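# Load the gear blank into the gear shaper chuck

## Task

Place the gear blank inside the gear shaper's chuck so it stays seated there once the robot lets go.

## Robot and tools

Robot: two arms, left_arm and right_arm, each ending in a five-finger hand (left_arm a left hand, right_arm a right hand, mirror images). Bases sit near the scene frame points left_arm (+0.044, +0.247, 0) and right_arm (+0.008, -0.244, 0), each turned about 2 degrees around z. A camera stand stands behind the arms. Loose parts may now and then get a brief shove.

Frames. Scene frame: origin at table-top height midway between the arms, +x out over the table, +z up, +y toward left_arm. Fixed cameras and the table use it. Reported hand poses, velocities and targets use each arm's own base frame. Movement offsets use the axes of that arm's current Hand target. Hand point: a spot 0.05 m in front of the palm and 0.15 m out from the wrist face along the fingers; its +z runs along straight fingers, +y out of the palm, +x across the palm away from the thumb on the right hand (toward the thumb on the left hand). Straight fingertips extend 0.06-0.07 m past it along +z, their centre lines 0.06 m behind it along -y. A wrist bracket on the little-finger side sticks out up to 0.10 m across the palm and can collide.

Row layout (used by execute_actions and move). One row = 28 numbers, each in [-1, 1], both arms always filled in: left_arm dx, dy, dz, rx, ry, rz, then left hand little, ring, middle, index, thumb_bend, thumb_turn, force_limit, speed; then the same 14 for right_arm. dx..rz are an offset, not a pose: measured from that arm's Hand target at the start of the action or move, in that target's axes, with 1.0 = 0.6 m for position and 180 degrees for rotation; rx, ry, rz form a single rotation vector. Every row in an action counts from the same start, not from the row before; issuing the same offset again moves further. All six pose values at 0 re-requests the current Hand target. Finger values are absolute targets: +1 open/straight, -1 curled; thumb_bend +1 straight, -1 fully bent; thumb_turn +1 beside the palm, -1 opposite the fingers. force_limit runs linearly from about 0 N (-1) to 10 N (+1), 15 N for the two thumb motors. speed rises from near zero at -1 to full at +0.48 and above (full travel 0.49 s). No value means 'unchanged': to leave a hand alone, resend the eight hand numbers of its last executed row (or, if none yet, its hand_measured six plus hand_force_limit and hand_speed). With the thumb turned in front, the hand grips things roughly 0.035-0.065 m thick, handles down to about 0.025 m. For gentle closing use speed -0.94 or lower.

Tools.
execute_actions(actions, cameras): actions is a list of up to 15 rows per action, each row one 1/30 s step; a short action repeats its last row to fill 15 steps. Each action costs 0.5 s. Images arrive only if actions is empty or cameras names them (["all"], a list of names, or []). Results include step readings of end_effector_position.
move(target, speed, blend, blocking, cameras): target is one 28-number row or up to 15 rows, all offsets from the same starting Hand targets. speed in m/s, 0.002 to 4.3, default 0.25 (turns up to twice that in rad/s), one value or one per target. blend in metres rounds corners between listed targets; 0 stops at each. Paths are straight, finish together, take at least 0.5 s and at most 10 s. They ignore obstacles and the other arm; avoid routing near an arm's own base. blocking=false returns after about 0.5 s while the move continues. Result adds a move: line (done, off_target, moving, held, fault) and limits (paced = pose clipped, held = steps withheld). done means at rest within 10 mm and 2 degrees; it says nothing about contact.
wait(seconds 0-10): lets time pass holding commands; a running move continues.
stop(): brakes a running move, needing some distance.
zoom_image(camera, region): camera is cam_high, cam_left_wrist or cam_right_wrist; region [x0, y0, x1, y1] in pixels of that camera's newest image (896x504), at most 504 by 504.
show_instructions(): shows the reference images.
finished_scene(scene=1): ends the scene for good; the blank must stay in the chuck unaided.

Reading results. Hand target is the last commanded pose after clipping; next offsets start from it. The hand point often rests 1-3 cm (sometimes 5 cm) short, usually low, from friction and weight; send the remaining gap as an offset. Orientation requests are clipped to 40 degrees from the measured one per step. hand_measured, hand_stopped_by (moving, target, force, stalled, fault) and hand_load_n list six values in the finger order above; a grip loss shows as hand_load_n dropping near 0. Joint torques include the arm's own weight. Joint velocities within noise may be omitted.

Cautions. Faster moves hit harder; targets far beyond a contact press harder; to release a push, command back past the hand point. Do not drop parts, release moving parts, slam fixed or heavy objects, or let anything leave the table. Never let the hands touch or press each other. Avoid overloading fingers. Sustained loads or stretched arms heat motors; a MOTOR HOT line warns at 85 C, and at 100 C that arm goes limp for 30-60 s. Thinking time lets the scene run on.

Each tool is called after "Emit:" as name(argument=value, ...) on one line, values as JSON.

Reference images:

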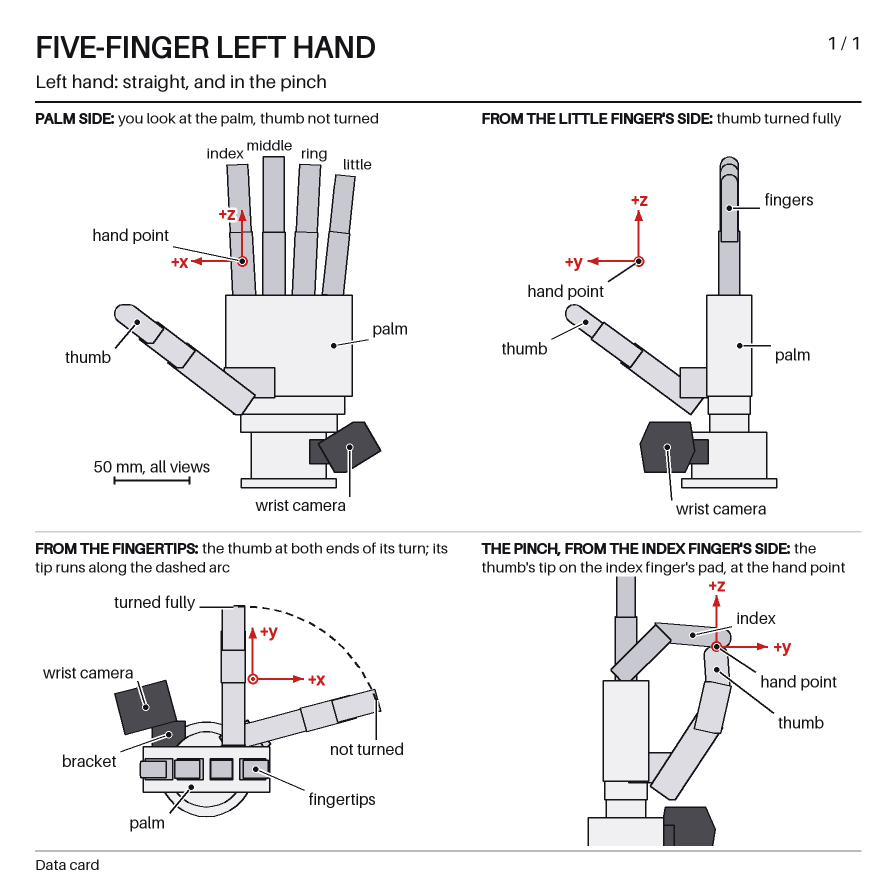

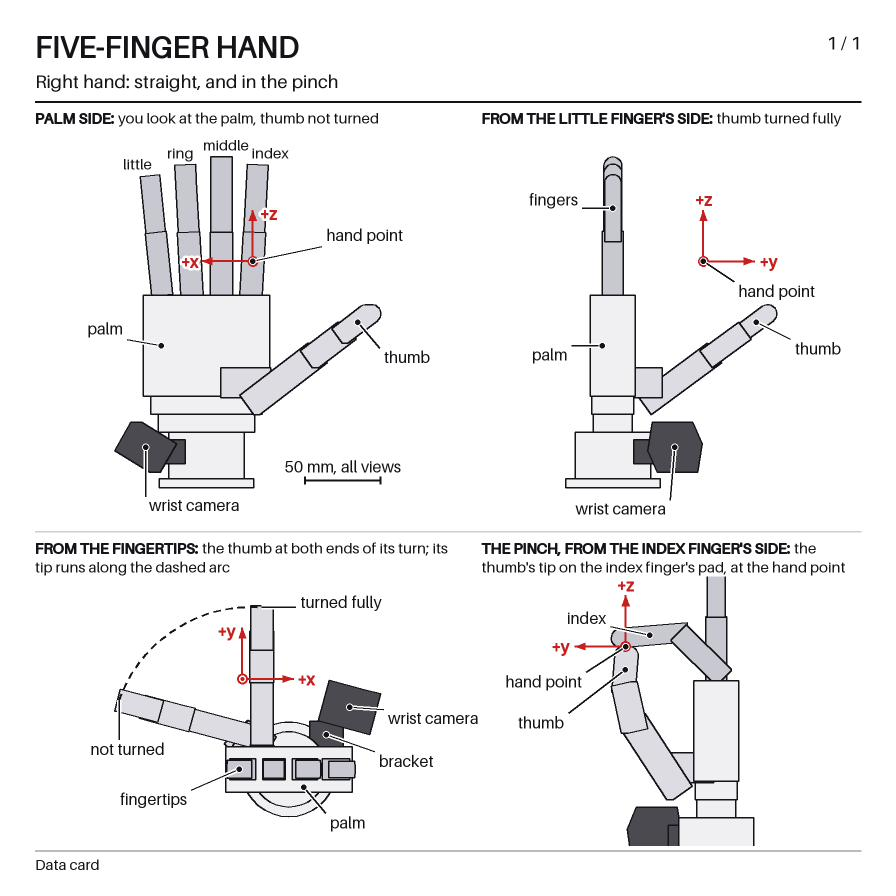

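## Session

Emit:
execute_actions(actions=[])

Scene clock: 0.00 s.
left_arm: end_effector_position=(+0.5985, -0.1498, +0.2026) hand_measured=(+1.000, +1.000, +1.000, +1.000, +1.000, +1.000) hand_load_n=(+0.0, +0.0, +0.0, +0.0, +0.0, +0.0) hand_stopped_by=(target, target, target, target, target, target) hand_force_limit=0.00 hand_speed=-0.80 end_effector_quat_wxyz=(+0.128, +0.812, -0.444, +0.357) | right_arm: end_effector_position=(+0.2384, -0.0362, +0.1137) hand_measured=(+1.000, +1.000, +1.000, +1.000, +1.000, +1.000) hand_load_n=(+0.0, +0.0, +0.0, +0.0, +0.0, +0.0) hand_stopped_by=(target, target, target, target, target, target) hand_force_limit=0.00 hand_speed=-0.80 end_effector_quat_wxyz=(+0.450, -0.330, +0.798, +0.226)
Joint positions: left_arm=[0.012 1.704 1.416 -0.709 0.559 -0.728] | right_arm=[-0.929 1.392 0.617 -1.156 -1.017 -0.344]
Joint velocities: within noise
Joint torques (N m): no reading
Motor temperatures (°C): left_arm=[29 29 26 29 32 30] | right_arm=[26 30 33 28 29 27]
Heat: left arm: hottest wrist yaw 32 °C; right arm: hottest elbow 33 °C.
Hand target: left_arm +0.6053, -0.1497, +0.2073; +0.125, +0.809, -0.445, +0.363 | right_arm +0.2408, -0.0395, +0.1147; +0.451, -0.332, +0.798, +0.223

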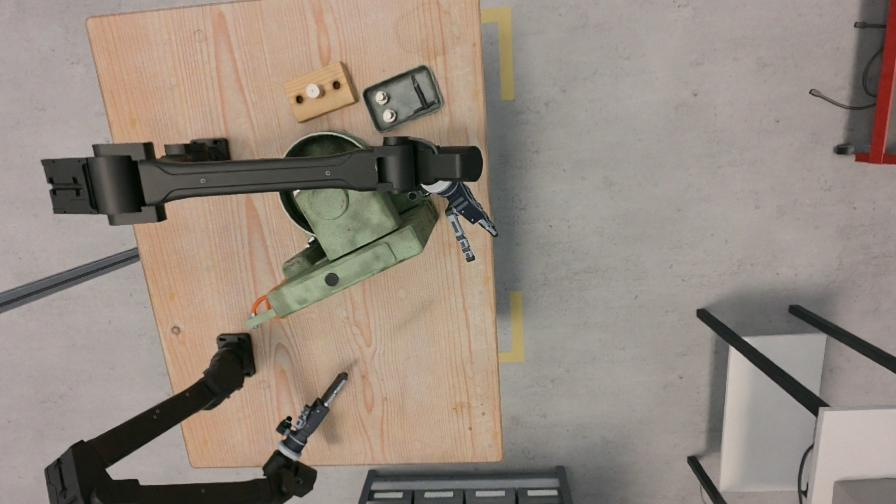

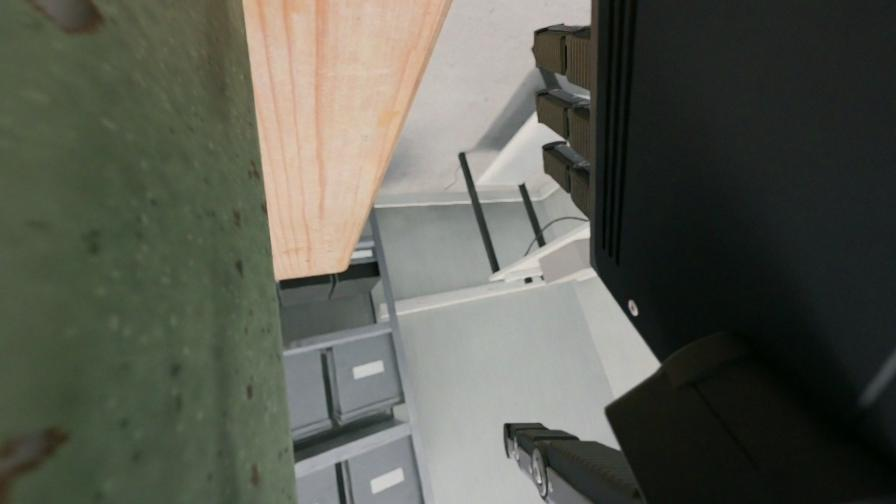

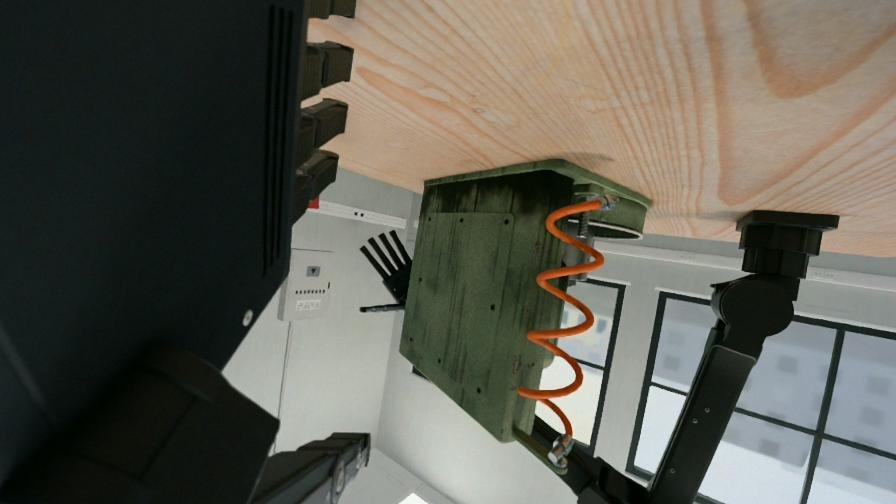

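Emit:
zoom_image(camera="cam_high", region=[240, 40, 500, 340])

Emit:
zoom_image(camera="cam_high", region=[270, 50, 450, 150])

Scaled by 1.680 from the camera's 896x504 image, which has a finer 1280x720 frame.

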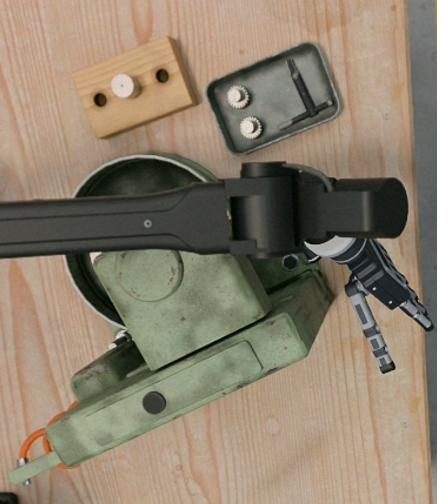

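Scaled by 2.800 from the camera's 896x504 image, which has a finer 1280x720 frame.

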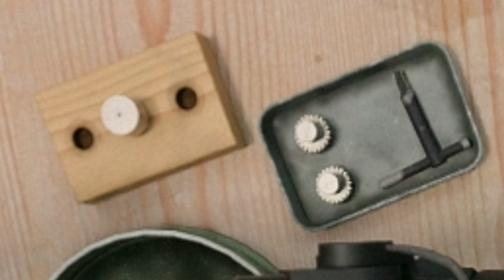

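Emit:
move(target=[[0.233,-0.040,-0.235,0,0,0,1,1,1,1,1,1,0,-0.8,0,0,0,0,0,0,1,1,1,1,1,1,0,-0.8],[-0.362,-0.0655,-0.921,0.229,-0.0396,-0.231,1,1,1,1,1,1,0,-0.8,0,0,0,0,0,0,1,1,1,1,1,1,0,-0.8]], speed=[0.25, 0.35], blend=[0.05, 0], cameras=["all"])

Scene clock: 40.53 s.
left_arm: end_effector_position=(+0.2984, +0.2943, +0.4356) hand_measured=(+1.000, +1.000, +1.000, +1.000, +1.000, +1.000) hand_load_n=(+0.0, +0.0, +0.0, +0.0, -0.5, +0.0) hand_stopped_by=(target, target, target, target, target, target) hand_force_limit=0.00 hand_speed=-0.80 end_effector_quat_wxyz=(-0.058, +0.926, +0.021, +0.373) | right_arm: end_effector_position=(+0.2384, -0.0362, +0.1137) hand_measured=(+1.000, +1.000, +1.000, +1.000, +1.000, +1.000) hand_load_n=(+0.0, +0.0, +0.0, +0.0, +0.0, -0.5) hand_stopped_by=(target, target, target, target, target, target) hand_force_limit=0.00 hand_speed=-0.80 end_effector_quat_wxyz=(+0.450, -0.330, +0.798, +0.226)
Joint positions: left_arm=[1.177 1.229 1.533 -1.39 0.628 -0.599] | right_arm=[-0.929 1.392 0.617 -1.156 -1.017 -0.344]
Joint torques (N m): left_arm=[-0.44 -7.36 11.84 1.11 0.62 0.02] | right_arm=[-0.15 -5.19 6.24 -0.23 -0.5 -0.02]
Heat: left arm: hottest wrist yaw 32 °C; right arm: hottest elbow 34 °C.
Hand target: left_arm +0.2997, +0.2994, +0.4503; -0.070, +0.923, +0.012, +0.377 | right_arm +0.2408, -0.0395, +0.1147; +0.451, -0.332, +0.798, +0.223
Off the commanded pose: left_arm 0.016 m, 2 deg | right_arm 0.004 m, 0 deg.
move: off_target (left_arm)

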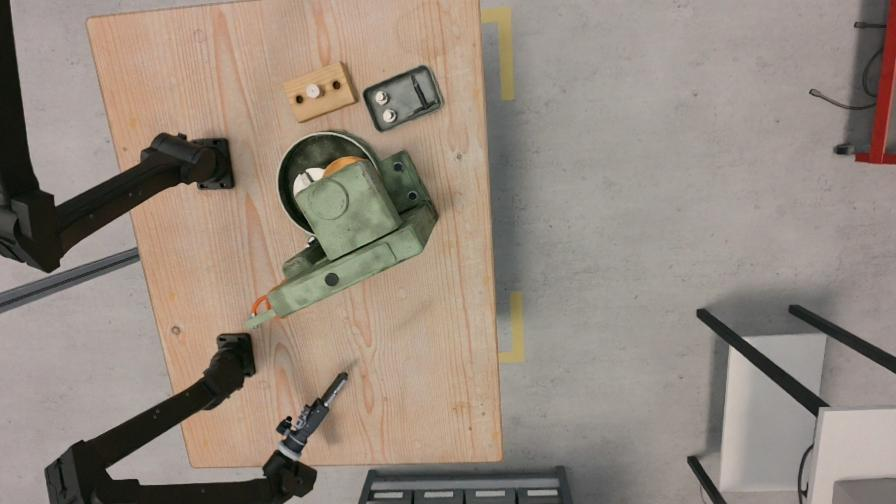

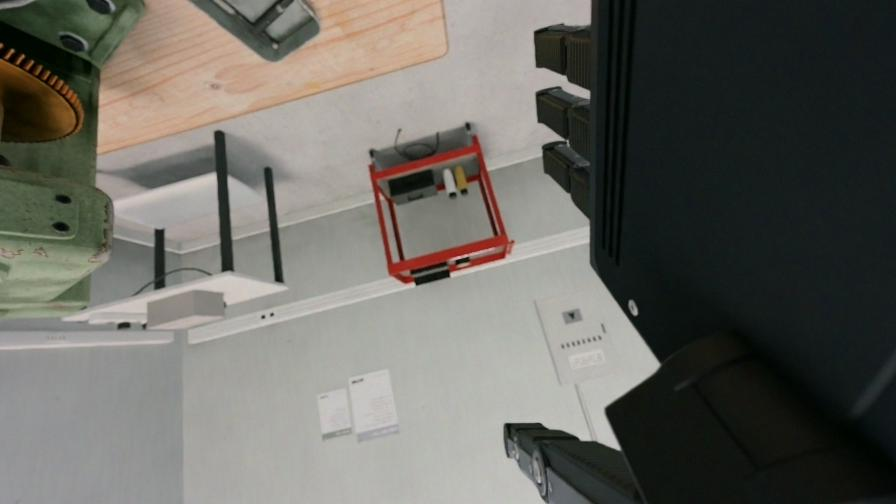

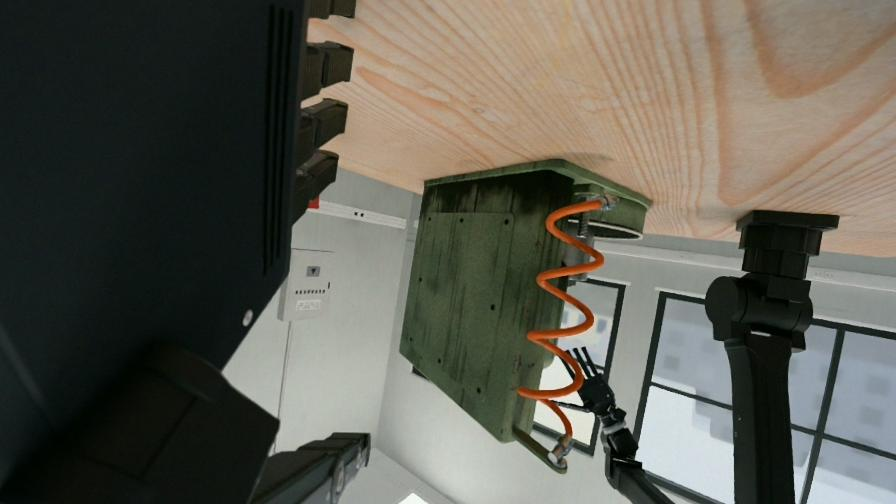

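Emit:
zoom_image(camera="cam_high", region=[260, 120, 450, 260])

Emit:
zoom_image(camera="cam_high", region=[270, 50, 450, 150])

Emit:
zoom_image(camera="cam_left_wrist", region=[0, 0, 340, 320])

Scaled by 2.653 from the camera's 896x504 image, which has a finer 1280x720 frame.

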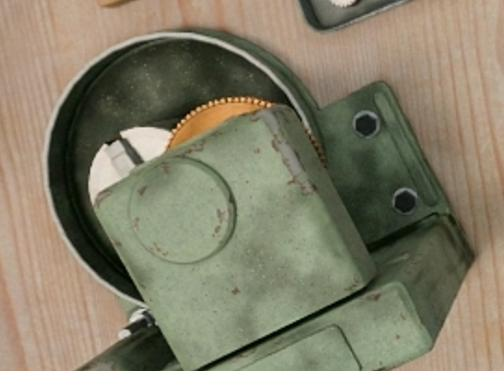

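Scaled by 2.800 from the camera's 896x504 image, which has a finer 1280x720 frame.

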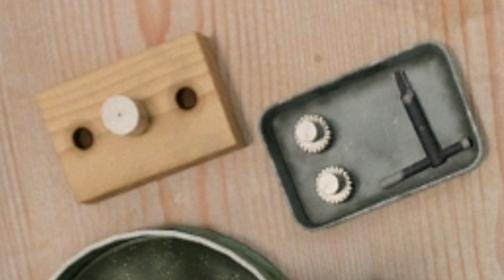

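Scaled by 1.482 from the camera's 896x504 image, which has a finer 1280x720 frame.

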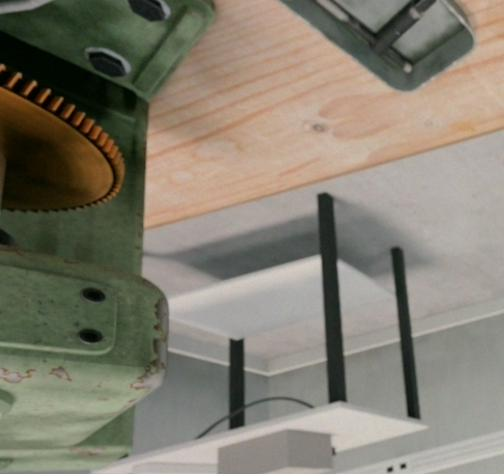

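Emit:
move(target=[-0.174,0.086,-0.022,-0.344,-0.105,0.064,1,1,1,1,1,1,0,-0.8,0,0,0,0,0,0,1,1,1,1,1,1,0,-0.8], speed=0.3, cameras=["cam_left_wrist"])

Scene clock: 73.63 s.
left_arm: end_effector_position=(+0.2205, +0.2540, +0.3763) hand_measured=(+1.000, +1.000, +1.000, +1.000, +1.000, +1.000) hand_load_n=(+0.0, +0.0, +0.0, +0.0, +0.0, +0.0) hand_stopped_by=(target, target, target, target, target, target) hand_force_limit=0.00 hand_speed=-0.80 end_effector_quat_wxyz=(-0.003, +0.942, -0.134, +0.307) | right_arm: end_effector_position=(+0.2384, -0.0362, +0.1137) hand_measured=(+1.000, +1.000, +1.000, +1.000, +1.000, +1.000) hand_load_n=(+0.0, +0.5, +0.5, +0.0, +0.0, +0.0) hand_stopped_by=(target, target, target, target, target, target) hand_force_limit=0.00 hand_speed=-0.80 end_effector_quat_wxyz=(+0.450, -0.330, +0.798, +0.226)
Joint positions: left_arm=[1.284 1.254 1.474 -1.681 0.616 -0.038] | right_arm=[-0.929 1.392 0.617 -1.156 -1.017 -0.344]
Joint torques (N m): left_arm=[-1.38 -8.82 8.51 0.49 0.59 0.05] | right_arm=[-0.15 -5.19 6.24 -0.23 -0.5 -0.02]
Motor temperatures (°C): left_arm=[28 30 32 28 31 29] | right_arm=[26 29 35 28 29 26]
Heat: left arm: hottest elbow 32 °C; right arm: hottest elbow 35 °C.
Hand target: left_arm +0.2198, +0.2497, +0.3806; +0.308, +0.899, -0.238, +0.202 | right_arm +0.2408, -0.0395, +0.1147; +0.451, -0.332, +0.798, +0.223
Off the commanded pose: left_arm 0.006 m, 50 deg; orientation clipped | right_arm 0.004 m, 0 deg.
joint sent to its limit (left arm) — joint 4 (wrist pitch), lower limit. The joint targets are off in orientation, not in position.
move: off_target (left_arm); limits=paced
Images, in order (width x height): cam_left_wrist 896x504.

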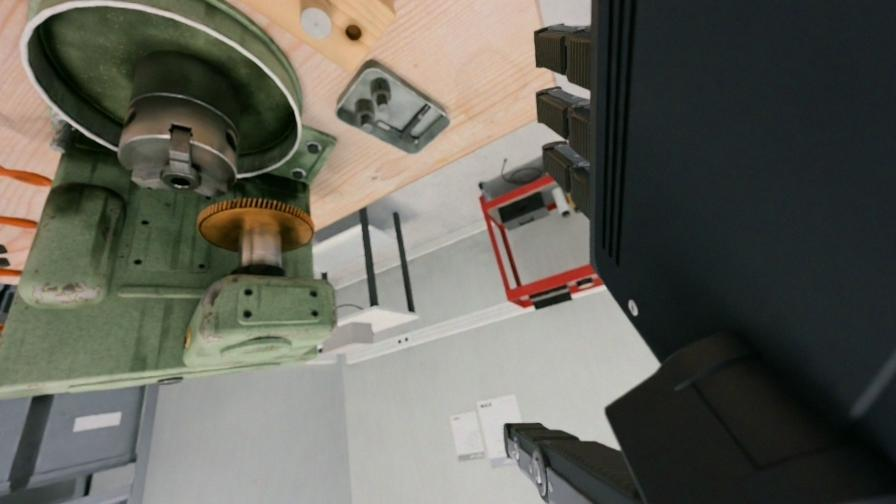

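Emit:
zoom_image(camera="cam_left_wrist", region=[0, 0, 460, 400])

Emit:
zoom_image(camera="cam_left_wrist", region=[100, 80, 350, 300])

Scaled by 1.096 from the camera's 896x504 image, which has a finer 1280x720 frame.

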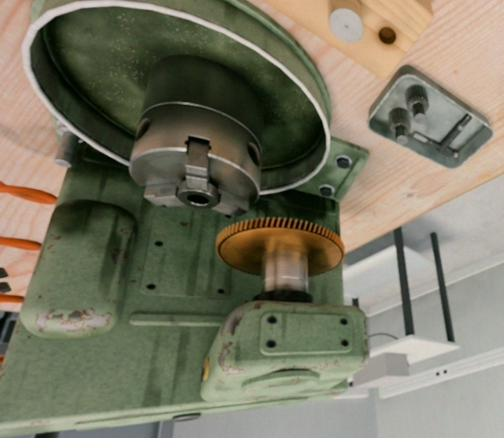

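Scaled by 2.016 from the camera's 896x504 image, which has a finer 1280x720 frame.

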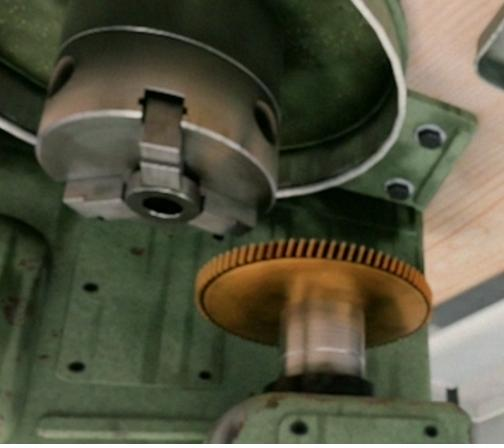

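Emit:
move(target=[0.2135,0.0493,0.1803,0.0511,-0.2459,0.3186,1,1,1,1,1,1,0,-0.8,0,0,0,0,0,0,1,1,1,1,1,1,0,-0.8], speed=0.3, cameras=["cam_left_wrist", "cam_high"])

Scene clock: 199.70 s.
left_arm: end_effector_position=(+0.3222, +0.1180, +0.3687) hand_measured=(+1.000, +1.000, +1.000, +1.000, +1.000, +1.000) hand_load_n=(+0.0, +0.0, +0.0, +0.0, +0.0, -0.5) hand_stopped_by=(target, target, target, target, target, target) hand_force_limit=0.00 hand_speed=-0.80 end_effector_quat_wxyz=(-0.108, +0.709, -0.695, +0.053) | right_arm: end_effector_position=(+0.2384, -0.0362, +0.1137) hand_measured=(+1.000, +1.000, +1.000, +1.000, +1.000, +1.000) hand_load_n=(+0.0, +0.0, +0.0, +0.0, +0.0, +0.0) hand_stopped_by=(target, target, target, target, target, target) hand_force_limit=0.00 hand_speed=-0.80 end_effector_quat_wxyz=(+0.450, -0.330, +0.798, +0.226)
Joint positions: left_arm=[0.38 1.3 1.651 -1.682 0.009 0.358] | right_arm=[-0.929 1.392 0.617 -1.156 -1.017 -0.344]
Joint torques (N m): left_arm=[-1.44 -7.36 11.26 0.79 0.01 0.06] | right_arm=[-0.15 -5.25 6.24 -0.23 -0.5 -0.02]
Heat: left arm: hottest elbow 34 °C; right arm: hottest elbow 35 °C.
Hand target: left_arm +0.3299, +0.1198, +0.3805; +0.000, +0.707, -0.708, +0.000 | right_arm +0.2408, -0.0395, +0.1147; +0.451, -0.332, +0.798, +0.223
Off the commanded pose: left_arm 0.014 m, 14 deg | right_arm 0.004 m, 0 deg.
joint sent to its limit (left arm) — joint 4 (wrist pitch), lower limit. The joint targets are off in orientation, not in position.
move: off_target (left_arm)
Images, in order (width x height): cam_high 896x504, cam_left_wrist 896x504.

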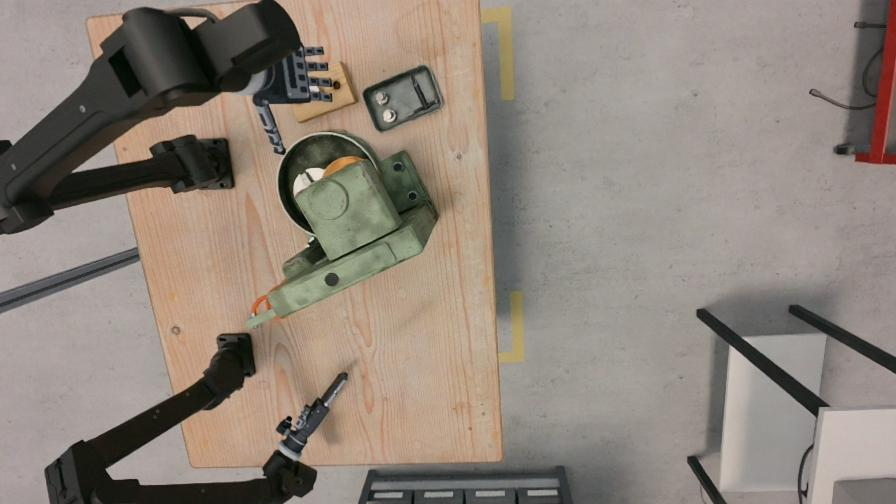

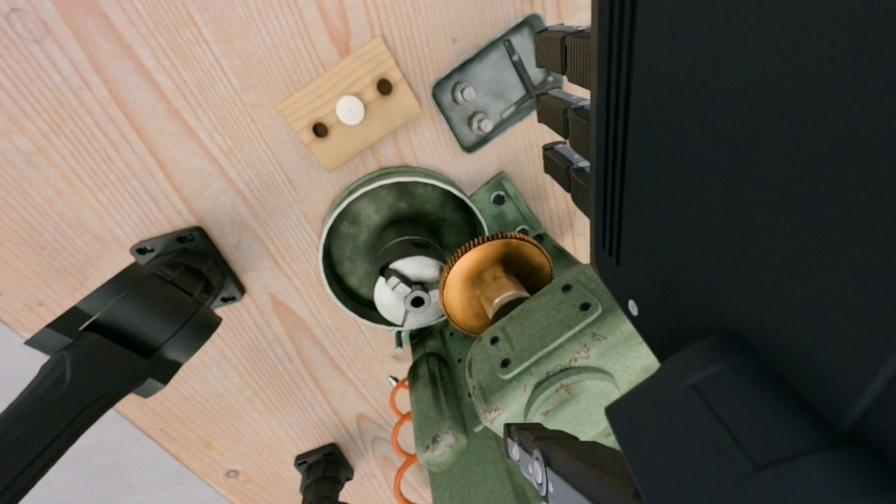

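Emit:
zoom_image(camera="cam_left_wrist", region=[260, 20, 440, 180])

Emit:
zoom_image(camera="cam_left_wrist", region=[310, 160, 610, 400])

Scaled by 2.800 from the camera's 896x504 image, which has a finer 1280x720 frame.

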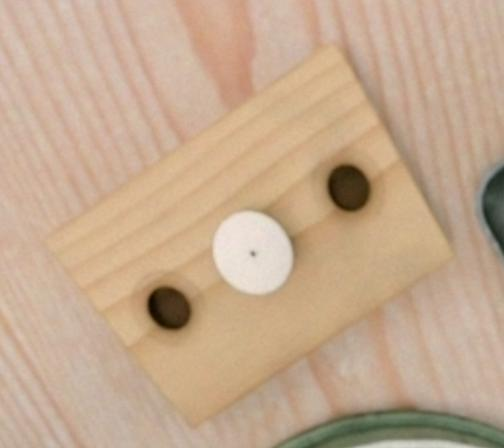

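Scaled by 1.680 from the camera's 896x504 image, which has a finer 1280x720 frame.

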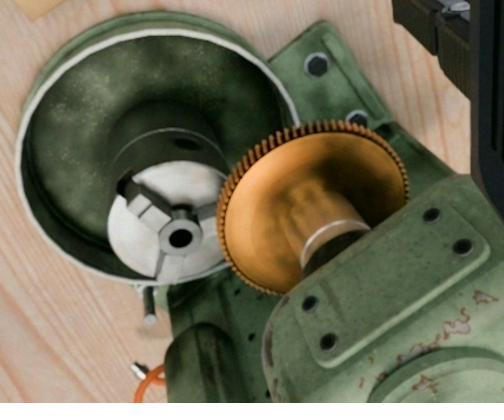

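Emit:
move(target=[-0.0253,0.0915,0.2675,0.3963,-0.1313,0.2829,1,1,0.5,0.5,0.7,-1,0,0,0,0,0,0,0,0,1,1,1,1,1,1,0,-0.8], speed=0.3, cameras=["cam_left_wrist", "cam_high"])

Scene clock: 361.17 s.
left_arm: end_effector_position=(+0.2745, +0.1307, +0.2218) hand_measured=(+1.000, +1.000, +0.500, +0.500, +0.700, -1.000) hand_load_n=(+0.0, -0.5, +0.0, +0.0, +0.0, +0.0) hand_stopped_by=(target, target, target, target, target, target) hand_force_limit=0.00 hand_speed=0.00 end_effector_quat_wxyz=(+0.523, -0.216, +0.779, -0.269) | right_arm: end_effector_position=(+0.2384, -0.0362, +0.1137) hand_measured=(+1.000, +1.000, +1.000, +1.000, +1.000, +1.000) hand_load_n=(+0.0, -0.5, +0.0, +0.0, -0.5, +0.0) hand_stopped_by=(target, target, target, target, target, target) hand_force_limit=0.00 hand_speed=-0.80 end_effector_quat_wxyz=(+0.450, -0.330, +0.798, +0.226)
Joint positions: left_arm=[0.923 0.559 0.552 -0.637 1.035 1.399] | right_arm=[-0.929 1.392 0.617 -1.156 -1.017 -0.344]
Joint torques (N m): left_arm=[-0.21 1.26 8.87 2.73 0.62 0.09] | right_arm=[-0.15 -5.19 6.26 -0.23 -0.5 -0.03]
Motor temperatures (°C): left_arm=[28 29 37 27 28 27] | right_arm=[26 29 35 26 27 24]
Heat: left arm: hottest elbow 37 °C; right arm: hottest elbow 35 °C.
Hand target: left_arm +0.2750, +0.1352, +0.2201; +0.527, -0.214, +0.779, -0.265 | right_arm +0.2408, -0.0395, +0.1147; +0.451, -0.332, +0.798, +0.223
Off the commanded pose: left_arm 0.005 m, 1 deg | right_arm 0.004 m, 0 deg.
move: done
Images, in order (width x height): cam_high 896x504, cam_left_wrist 896x504.

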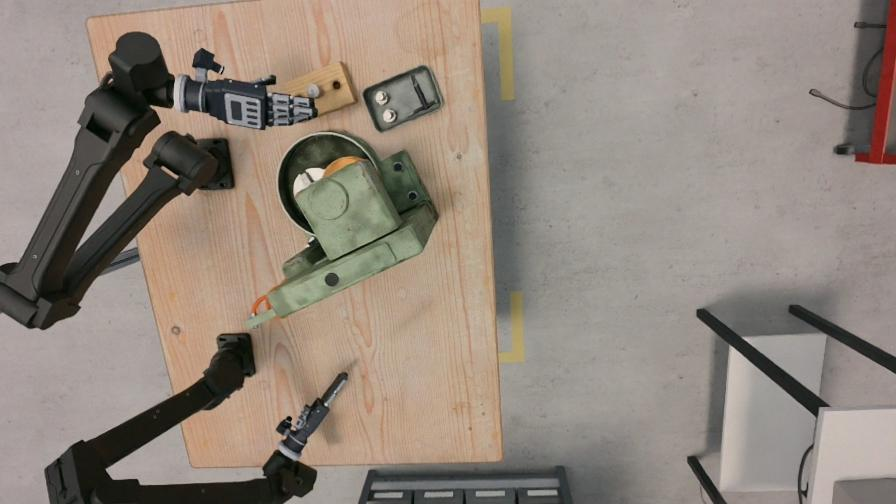

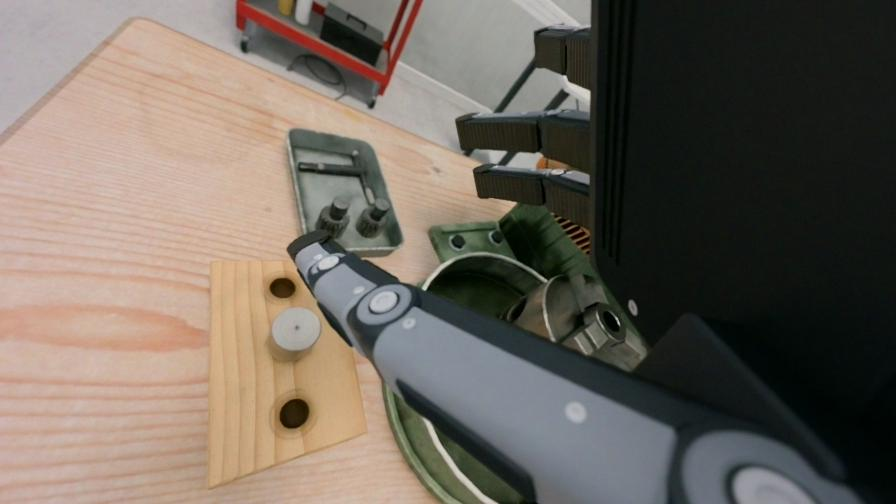

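Emit:
move(target=[0.0925,0.1383,0.0432,0,0,0,1,1,0.5,0.5,0.7,-1,0,0,0,0,0,0,0,0,1,1,1,1,1,1,0,-0.8], speed=0.2, cameras=["cam_left_wrist"])

Scene clock: 376.03 s.
left_arm: end_effector_position=(+0.2746, +0.1600, +0.1235) hand_measured=(+1.000, +1.000, +0.500, +0.500, +0.700, -1.000) hand_load_n=(+0.0, +0.0, +0.0, +0.0, +0.0, +0.0) hand_stopped_by=(target, target, target, target, target, target) hand_force_limit=0.00 hand_speed=0.00 end_effector_quat_wxyz=(+0.526, -0.215, +0.779, -0.265) | right_arm: end_effector_position=(+0.2384, -0.0362, +0.1137) hand_measured=(+1.000, +1.000, +1.000, +1.000, +1.000, +1.000) hand_load_n=(+0.0, +0.0, +0.0, +0.0, +0.0, +0.0) hand_stopped_by=(target, target, target, target, target, target) hand_force_limit=0.00 hand_speed=-0.80 end_effector_quat_wxyz=(+0.450, -0.330, +0.798, +0.226)
Joint positions: left_arm=[1.006 0.754 0.359 -0.333 1.094 1.505] | right_arm=[-0.929 1.392 0.617 -1.156 -1.017 -0.344]
Joint torques (N m): left_arm=[-0.73 -0.38 7.75 2.52 0.64 -0.02] | right_arm=[-0.09 -5.19 6.24 -0.23 -0.5 -0.02]
Heat: left arm: hottest elbow 36 °C; right arm: hottest elbow 35 °C.
Hand target: left_arm +0.2750, +0.1603, +0.1200; +0.527, -0.214, +0.779, -0.265 | right_arm +0.2408, -0.0395, +0.1147; +0.451, -0.332, +0.798, +0.223
Off the commanded pose: left_arm 0.003 m, 0 deg | right_arm 0.004 m, 0 deg.
move: done
Images, in order (width x height): cam_left_wrist 896x504.

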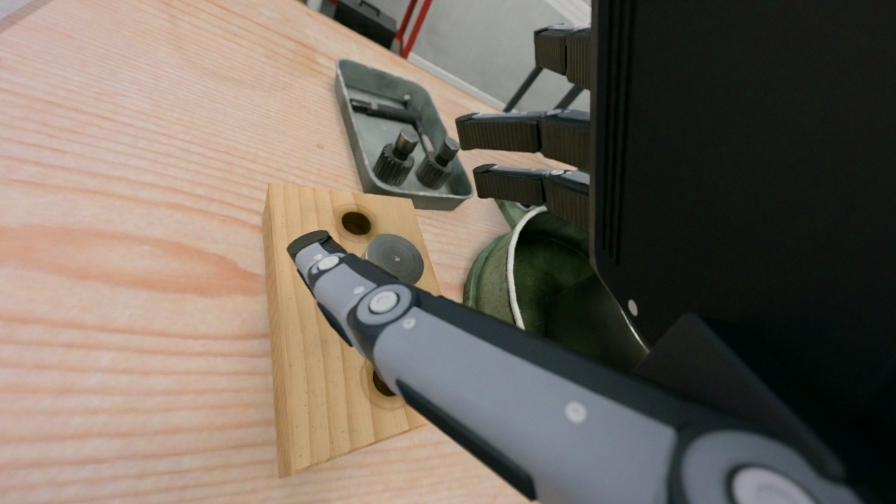

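Emit:
zoom_image(camera="cam_left_wrist", region=[260, 150, 500, 310])

Scaled by 2.100 from the camera's 896x504 image, which has a finer 1280x720 frame.

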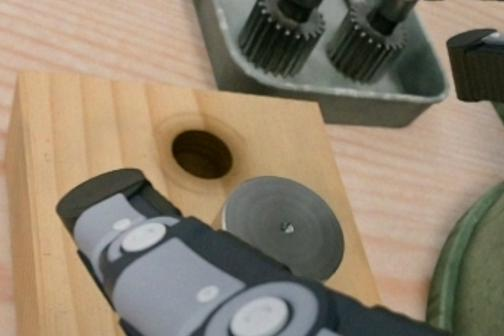

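Emit:
move(target=[0.0317,0.0197,0.022,0,0,0,1,1,0.5,0.5,0.7,-1,0,0,0,0,0,0,0,0,1,1,1,1,1,1,0,-0.8], speed=0.1, cameras=["cam_left_wrist"])

Emit:
zoom_image(camera="cam_left_wrist", region=[260, 120, 560, 340])

Scene clock: 416.93 s.
left_arm: end_effector_position=(+0.2790, +0.1582, +0.0992) hand_measured=(+1.000, +1.000, +0.500, +0.500, +0.700, -1.000) hand_load_n=(+0.0, +0.0, +0.0, +0.0, +0.0, +0.0) hand_stopped_by=(target, target, target, target, target, target) hand_force_limit=0.00 hand_speed=0.00 end_effector_quat_wxyz=(+0.530, -0.211, +0.779, -0.260) | right_arm: end_effector_position=(+0.2384, -0.0362, +0.1137) hand_measured=(+1.000, +1.000, +1.000, +1.000, +1.000, +1.000) hand_load_n=(+0.0, +0.0, +0.0, +0.0, +0.0, +0.0) hand_stopped_by=(target, target, target, target, target, target) hand_force_limit=0.00 hand_speed=-0.80 end_effector_quat_wxyz=(+0.450, -0.330, +0.798, +0.226)
Joint positions: left_arm=[0.98 0.804 0.298 -0.18 1.071 1.475] | right_arm=[-0.929 1.392 0.617 -1.156 -1.017 -0.344]
Joint torques (N m): left_arm=[-1.9 -0.62 7.41 2.81 0.53 -0.12] | right_arm=[-0.09 -5.19 6.24 -0.24 -0.49 -0.02]
Heat: left arm: hottest elbow 36 °C; right arm: hottest elbow 35 °C.
Hand target: left_arm +0.2800, +0.1552, +0.0950; +0.527, -0.214, +0.779, -0.265 | right_arm +0.2408, -0.0395, +0.1147; +0.451, -0.332, +0.798, +0.223
Off the commanded pose: left_arm 0.005 m, 1 deg | right_arm 0.004 m, 0 deg.
move: done
Images, in order (width x height): cam_left_wrist 896x504.

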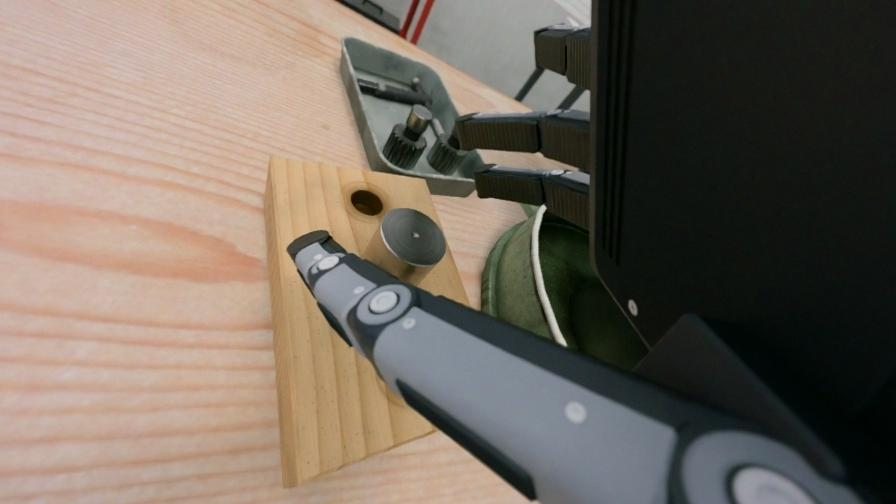

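Scaled by 1.680 from the camera's 896x504 image, which has a finer 1280x720 frame.

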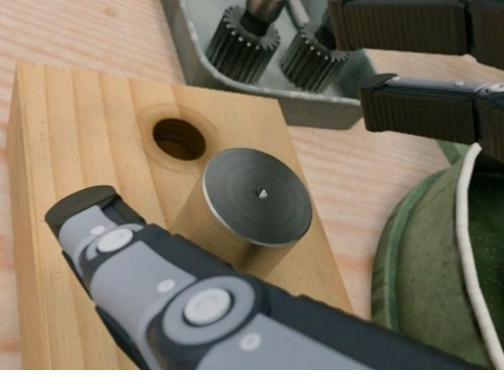

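Emit:
move(target=[0.0212,0.0138,0.0012,0,0.024,-0.0501,1,1,0.5,0.5,0.7,-1,0,0,0,0,0,0,0,0,1,1,1,1,1,1,0,-0.8], speed=0.08, cameras=["cam_left_wrist"])

Emit:
zoom_image(camera="cam_left_wrist", region=[280, 120, 580, 340])

Scene clock: 462.63 s.
left_arm: end_effector_position=(+0.2691, +0.1402, +0.0670) hand_measured=(+1.000, +1.000, +0.500, +0.500, +0.700, -1.000) hand_load_n=(+0.0, +0.0, +0.0, +0.0, +0.0, +0.0) hand_stopped_by=(target, target, target, target, target, target) hand_force_limit=0.00 hand_speed=0.00 end_effector_quat_wxyz=(+0.467, -0.266, +0.781, -0.319) | right_arm: end_effector_position=(+0.2384, -0.0362, +0.1137) hand_measured=(+1.000, +1.000, +1.000, +1.000, +1.000, +1.000) hand_load_n=(+0.0, +0.0, +0.0, +0.0, +0.0, +0.0) hand_stopped_by=(target, target, target, target, target, target) hand_force_limit=0.00 hand_speed=-0.80 end_effector_quat_wxyz=(+0.450, -0.330, +0.798, +0.226)
Joint positions: left_arm=[0.983 0.911 0.314 -0.293 1.089 1.474] | right_arm=[-0.929 1.392 0.617 -1.156 -1.017 -0.344]
Joint torques (N m): left_arm=[-0.32 -1.26 10.43 1.21 0.79 -0.09] | right_arm=[-0.09 -5.19 6.24 -0.23 -0.5 -0.03]
Heat: left arm: hottest elbow 35 °C; right arm: hottest elbow 35 °C.
Hand target: left_arm +0.2757, +0.1536, +0.0805; +0.474, -0.264, +0.779, -0.313 | right_arm +0.2408, -0.0395, +0.1147; +0.451, -0.332, +0.798, +0.223
Off the commanded pose: left_arm 0.020 m, 1 deg | right_arm 0.004 m, 0 deg.
move: off_target (left_arm)
Images, in order (width x height): cam_left_wrist 896x504.

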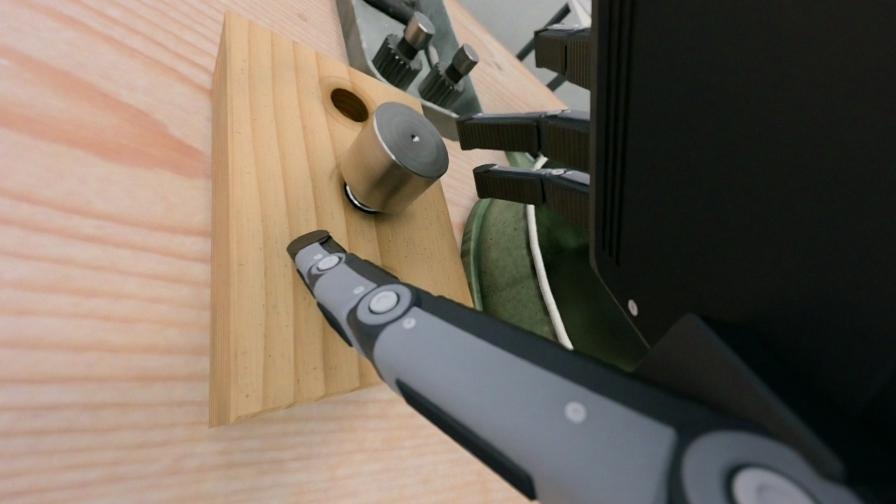

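Scaled by 1.680 from the camera's 896x504 image, which has a finer 1280x720 frame.

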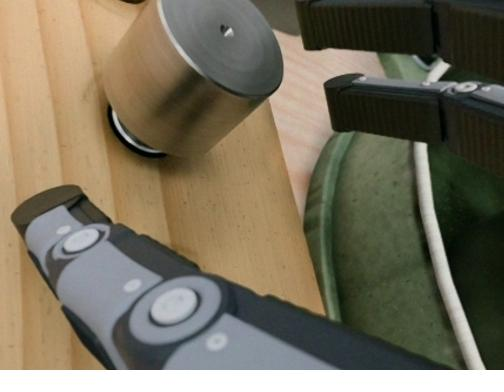

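Emit:
move(target=[-0.0148,-0.007,-0.0058,0,0,0,1,1,0.5,0.5,0.7,-1,0,0,0,0,0,0,0,0,1,1,1,1,1,1,0,-0.8], speed=0.08, cameras=["cam_left_wrist"])

Scene clock: 474.83 s.
left_arm: end_effector_position=(+0.2696, +0.1430, +0.0739) hand_measured=(+1.000, +1.000, +0.500, +0.500, +0.700, -1.000) hand_load_n=(+0.0, -0.5, +0.0, +0.0, +0.0, +0.0) hand_stopped_by=(target, target, target, target, target, target) hand_force_limit=0.00 hand_speed=0.00 end_effector_quat_wxyz=(+0.463, -0.273, +0.779, -0.323) | right_arm: end_effector_position=(+0.2384, -0.0362, +0.1137) hand_measured=(+1.000, +1.000, +1.000, +1.000, +1.000, +1.000) hand_load_n=(+0.0, +0.0, +0.0, +0.0, +0.0, +0.0) hand_stopped_by=(target, target, target, target, target, target) hand_force_limit=0.00 hand_speed=-0.80 end_effector_quat_wxyz=(+0.450, -0.330, +0.798, +0.226)
Joint positions: left_arm=[0.989 0.911 0.34 -0.338 1.093 1.474] | right_arm=[-0.929 1.392 0.617 -1.156 -1.017 -0.344]
Joint torques (N m): left_arm=[0.67 -1.55 10.61 1.37 0.77 0.03] | right_arm=[-0.09 -5.25 6.24 -0.24 -0.5 -0.02]
Heat: left arm: hottest elbow 37 °C; right arm: hottest elbow 35 °C.
Hand target: left_arm +0.2767, +0.1580, +0.0900; +0.474, -0.264, +0.779, -0.313 | right_arm +0.2408, -0.0395, +0.1147; +0.451, -0.332, +0.798, +0.223
Off the commanded pose: left_arm 0.023 m, 2 deg | right_arm 0.004 m, 0 deg.
move: off_target (left_arm)
Images, in order (width x height): cam_left_wrist 896x504.

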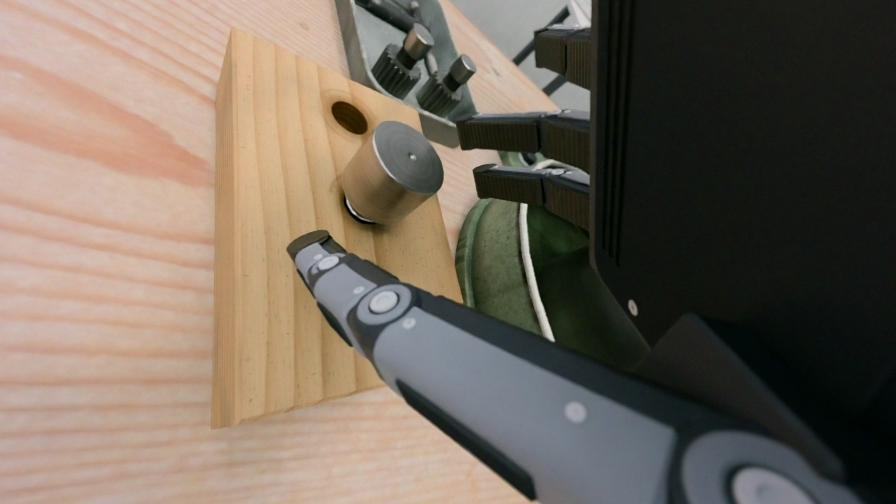

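Emit:
move(target=[-0.0326,0.0018,-0.0017,0,0,0,1,1,0.5,0.5,0.7,-1,0,0,0,0,0,0,0,0,1,1,1,1,1,1,0,-0.8], speed=0.1, cameras=["cam_left_wrist"])

Scene clock: 479.63 s.
left_arm: end_effector_position=(+0.2765, +0.1579, +0.0862) hand_measured=(+1.000, +1.000, +0.500, +0.500, +0.700, -1.000) hand_load_n=(+0.0, +0.0, +0.0, +0.0, +0.0, +0.0) hand_stopped_by=(target, target, target, target, target, target) hand_force_limit=0.00 hand_speed=0.00 end_effector_quat_wxyz=(+0.464, -0.273, +0.778, -0.322) | right_arm: end_effector_position=(+0.2384, -0.0362, +0.1137) hand_measured=(+1.000, +1.000, +1.000, +1.000, +1.000, +1.000) hand_load_n=(+0.0, +0.0, +0.0, +0.0, +0.0, -0.5) hand_stopped_by=(target, target, target, target, target, target) hand_force_limit=0.00 hand_speed=-0.80 end_effector_quat_wxyz=(+0.450, -0.330, +0.798, +0.226)
Joint positions: left_arm=[1 0.946 0.395 -0.366 1.099 1.487] | right_arm=[-0.929 1.392 0.617 -1.156 -1.017 -0.344]
Joint torques (N m): left_arm=[-0.03 -1.85 10.65 1.17 0.79 0.07] | right_arm=[-0.09 -5.25 6.24 -0.21 -0.5 -0.02]
Heat: left arm: hottest elbow 37 °C; right arm: hottest elbow 35 °C.
Hand target: left_arm +0.2835, +0.1728, +0.1006; +0.474, -0.264, +0.779, -0.313 | right_arm +0.2408, -0.0395, +0.1147; +0.451, -0.332, +0.798, +0.223
Off the commanded pose: left_arm 0.022 m, 2 deg | right_arm 0.004 m, 0 deg.
move: off_target (left_arm)
Images, in order (width x height): cam_left_wrist 896x504.

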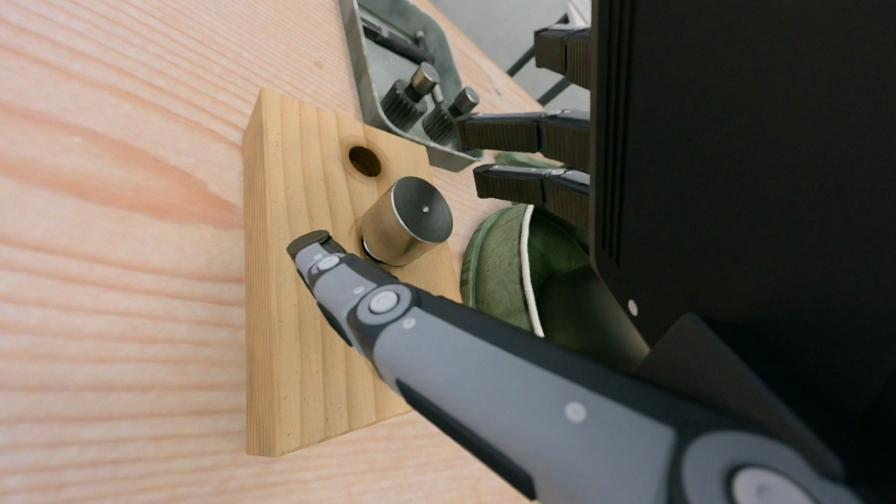

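Emit:
move(target=[0,0,0,0,0,0,1,1,-0.3,-0.3,0.35,-1,-0.6,-0.92,0,0,0,0,0,0,1,1,1,1,1,1,0,-0.8], speed=0.1, cameras=["cam_left_wrist"])

Emit:
zoom_image(camera="cam_left_wrist", region=[280, 120, 580, 340])

Scene clock: 493.60 s.
left_arm: end_effector_position=(+0.2775, +0.1578, +0.0880) hand_measured=(+1.000, +1.000, -0.038, -0.006, +0.436, -1.000) hand_load_n=(+0.0, +0.0, +3.5, +3.5, +4.0, +0.5) hand_stopped_by=(target, target, force, force, force, target) hand_force_limit=-0.60 hand_speed=-0.92 end_effector_quat_wxyz=(+0.466, -0.270, +0.778, -0.324) | right_arm: end_effector_position=(+0.2384, -0.0362, +0.1137) hand_measured=(+1.000, +1.000, +1.000, +1.000, +1.000, +1.000) hand_load_n=(+0.0, +0.0, +0.0, +0.0, +0.0, +0.0) hand_stopped_by=(target, target, target, target, target, target) hand_force_limit=0.00 hand_speed=-0.80 end_effector_quat_wxyz=(+0.450, -0.330, +0.798, +0.226)
Joint positions: left_arm=[1 0.946 0.398 -0.366 1.105 1.488] | right_arm=[-0.929 1.392 0.617 -1.156 -1.017 -0.344]
Joint torques (N m): left_arm=[-0.5 -1.85 10.54 1.24 0.55 0.07] | right_arm=[-0.15 -5.19 6.24 -0.24 -0.5 -0.02]
Heat: left arm: hottest elbow 36 °C; right arm: hottest elbow 35 °C.
Hand target: left_arm +0.2836, +0.1728, +0.1007; +0.474, -0.264, +0.779, -0.313 | right_arm +0.2408, -0.0395, +0.1147; +0.451, -0.332, +0.798, +0.223
Off the commanded pose: left_arm 0.020 m, 2 deg | right_arm 0.004 m, 0 deg.
move: off_target (left_arm)
Images, in order (width x height): cam_left_wrist 896x504.

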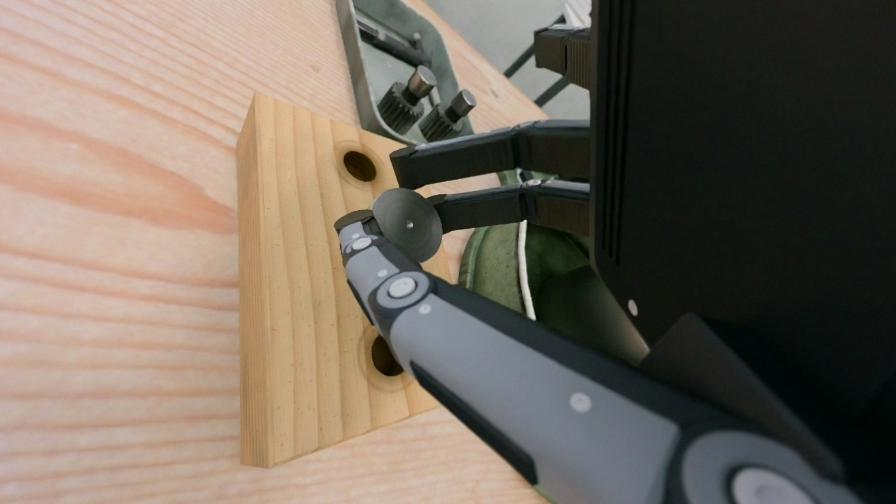

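Scaled by 1.680 from the camera's 896x504 image, which has a finer 1280x720 frame.

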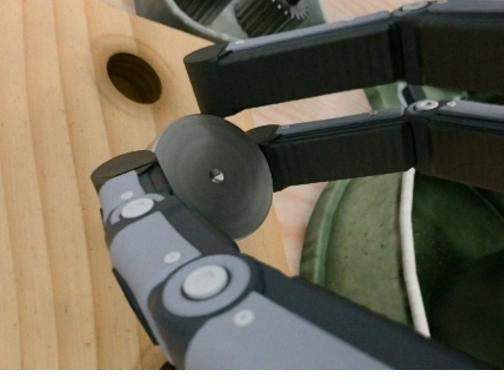

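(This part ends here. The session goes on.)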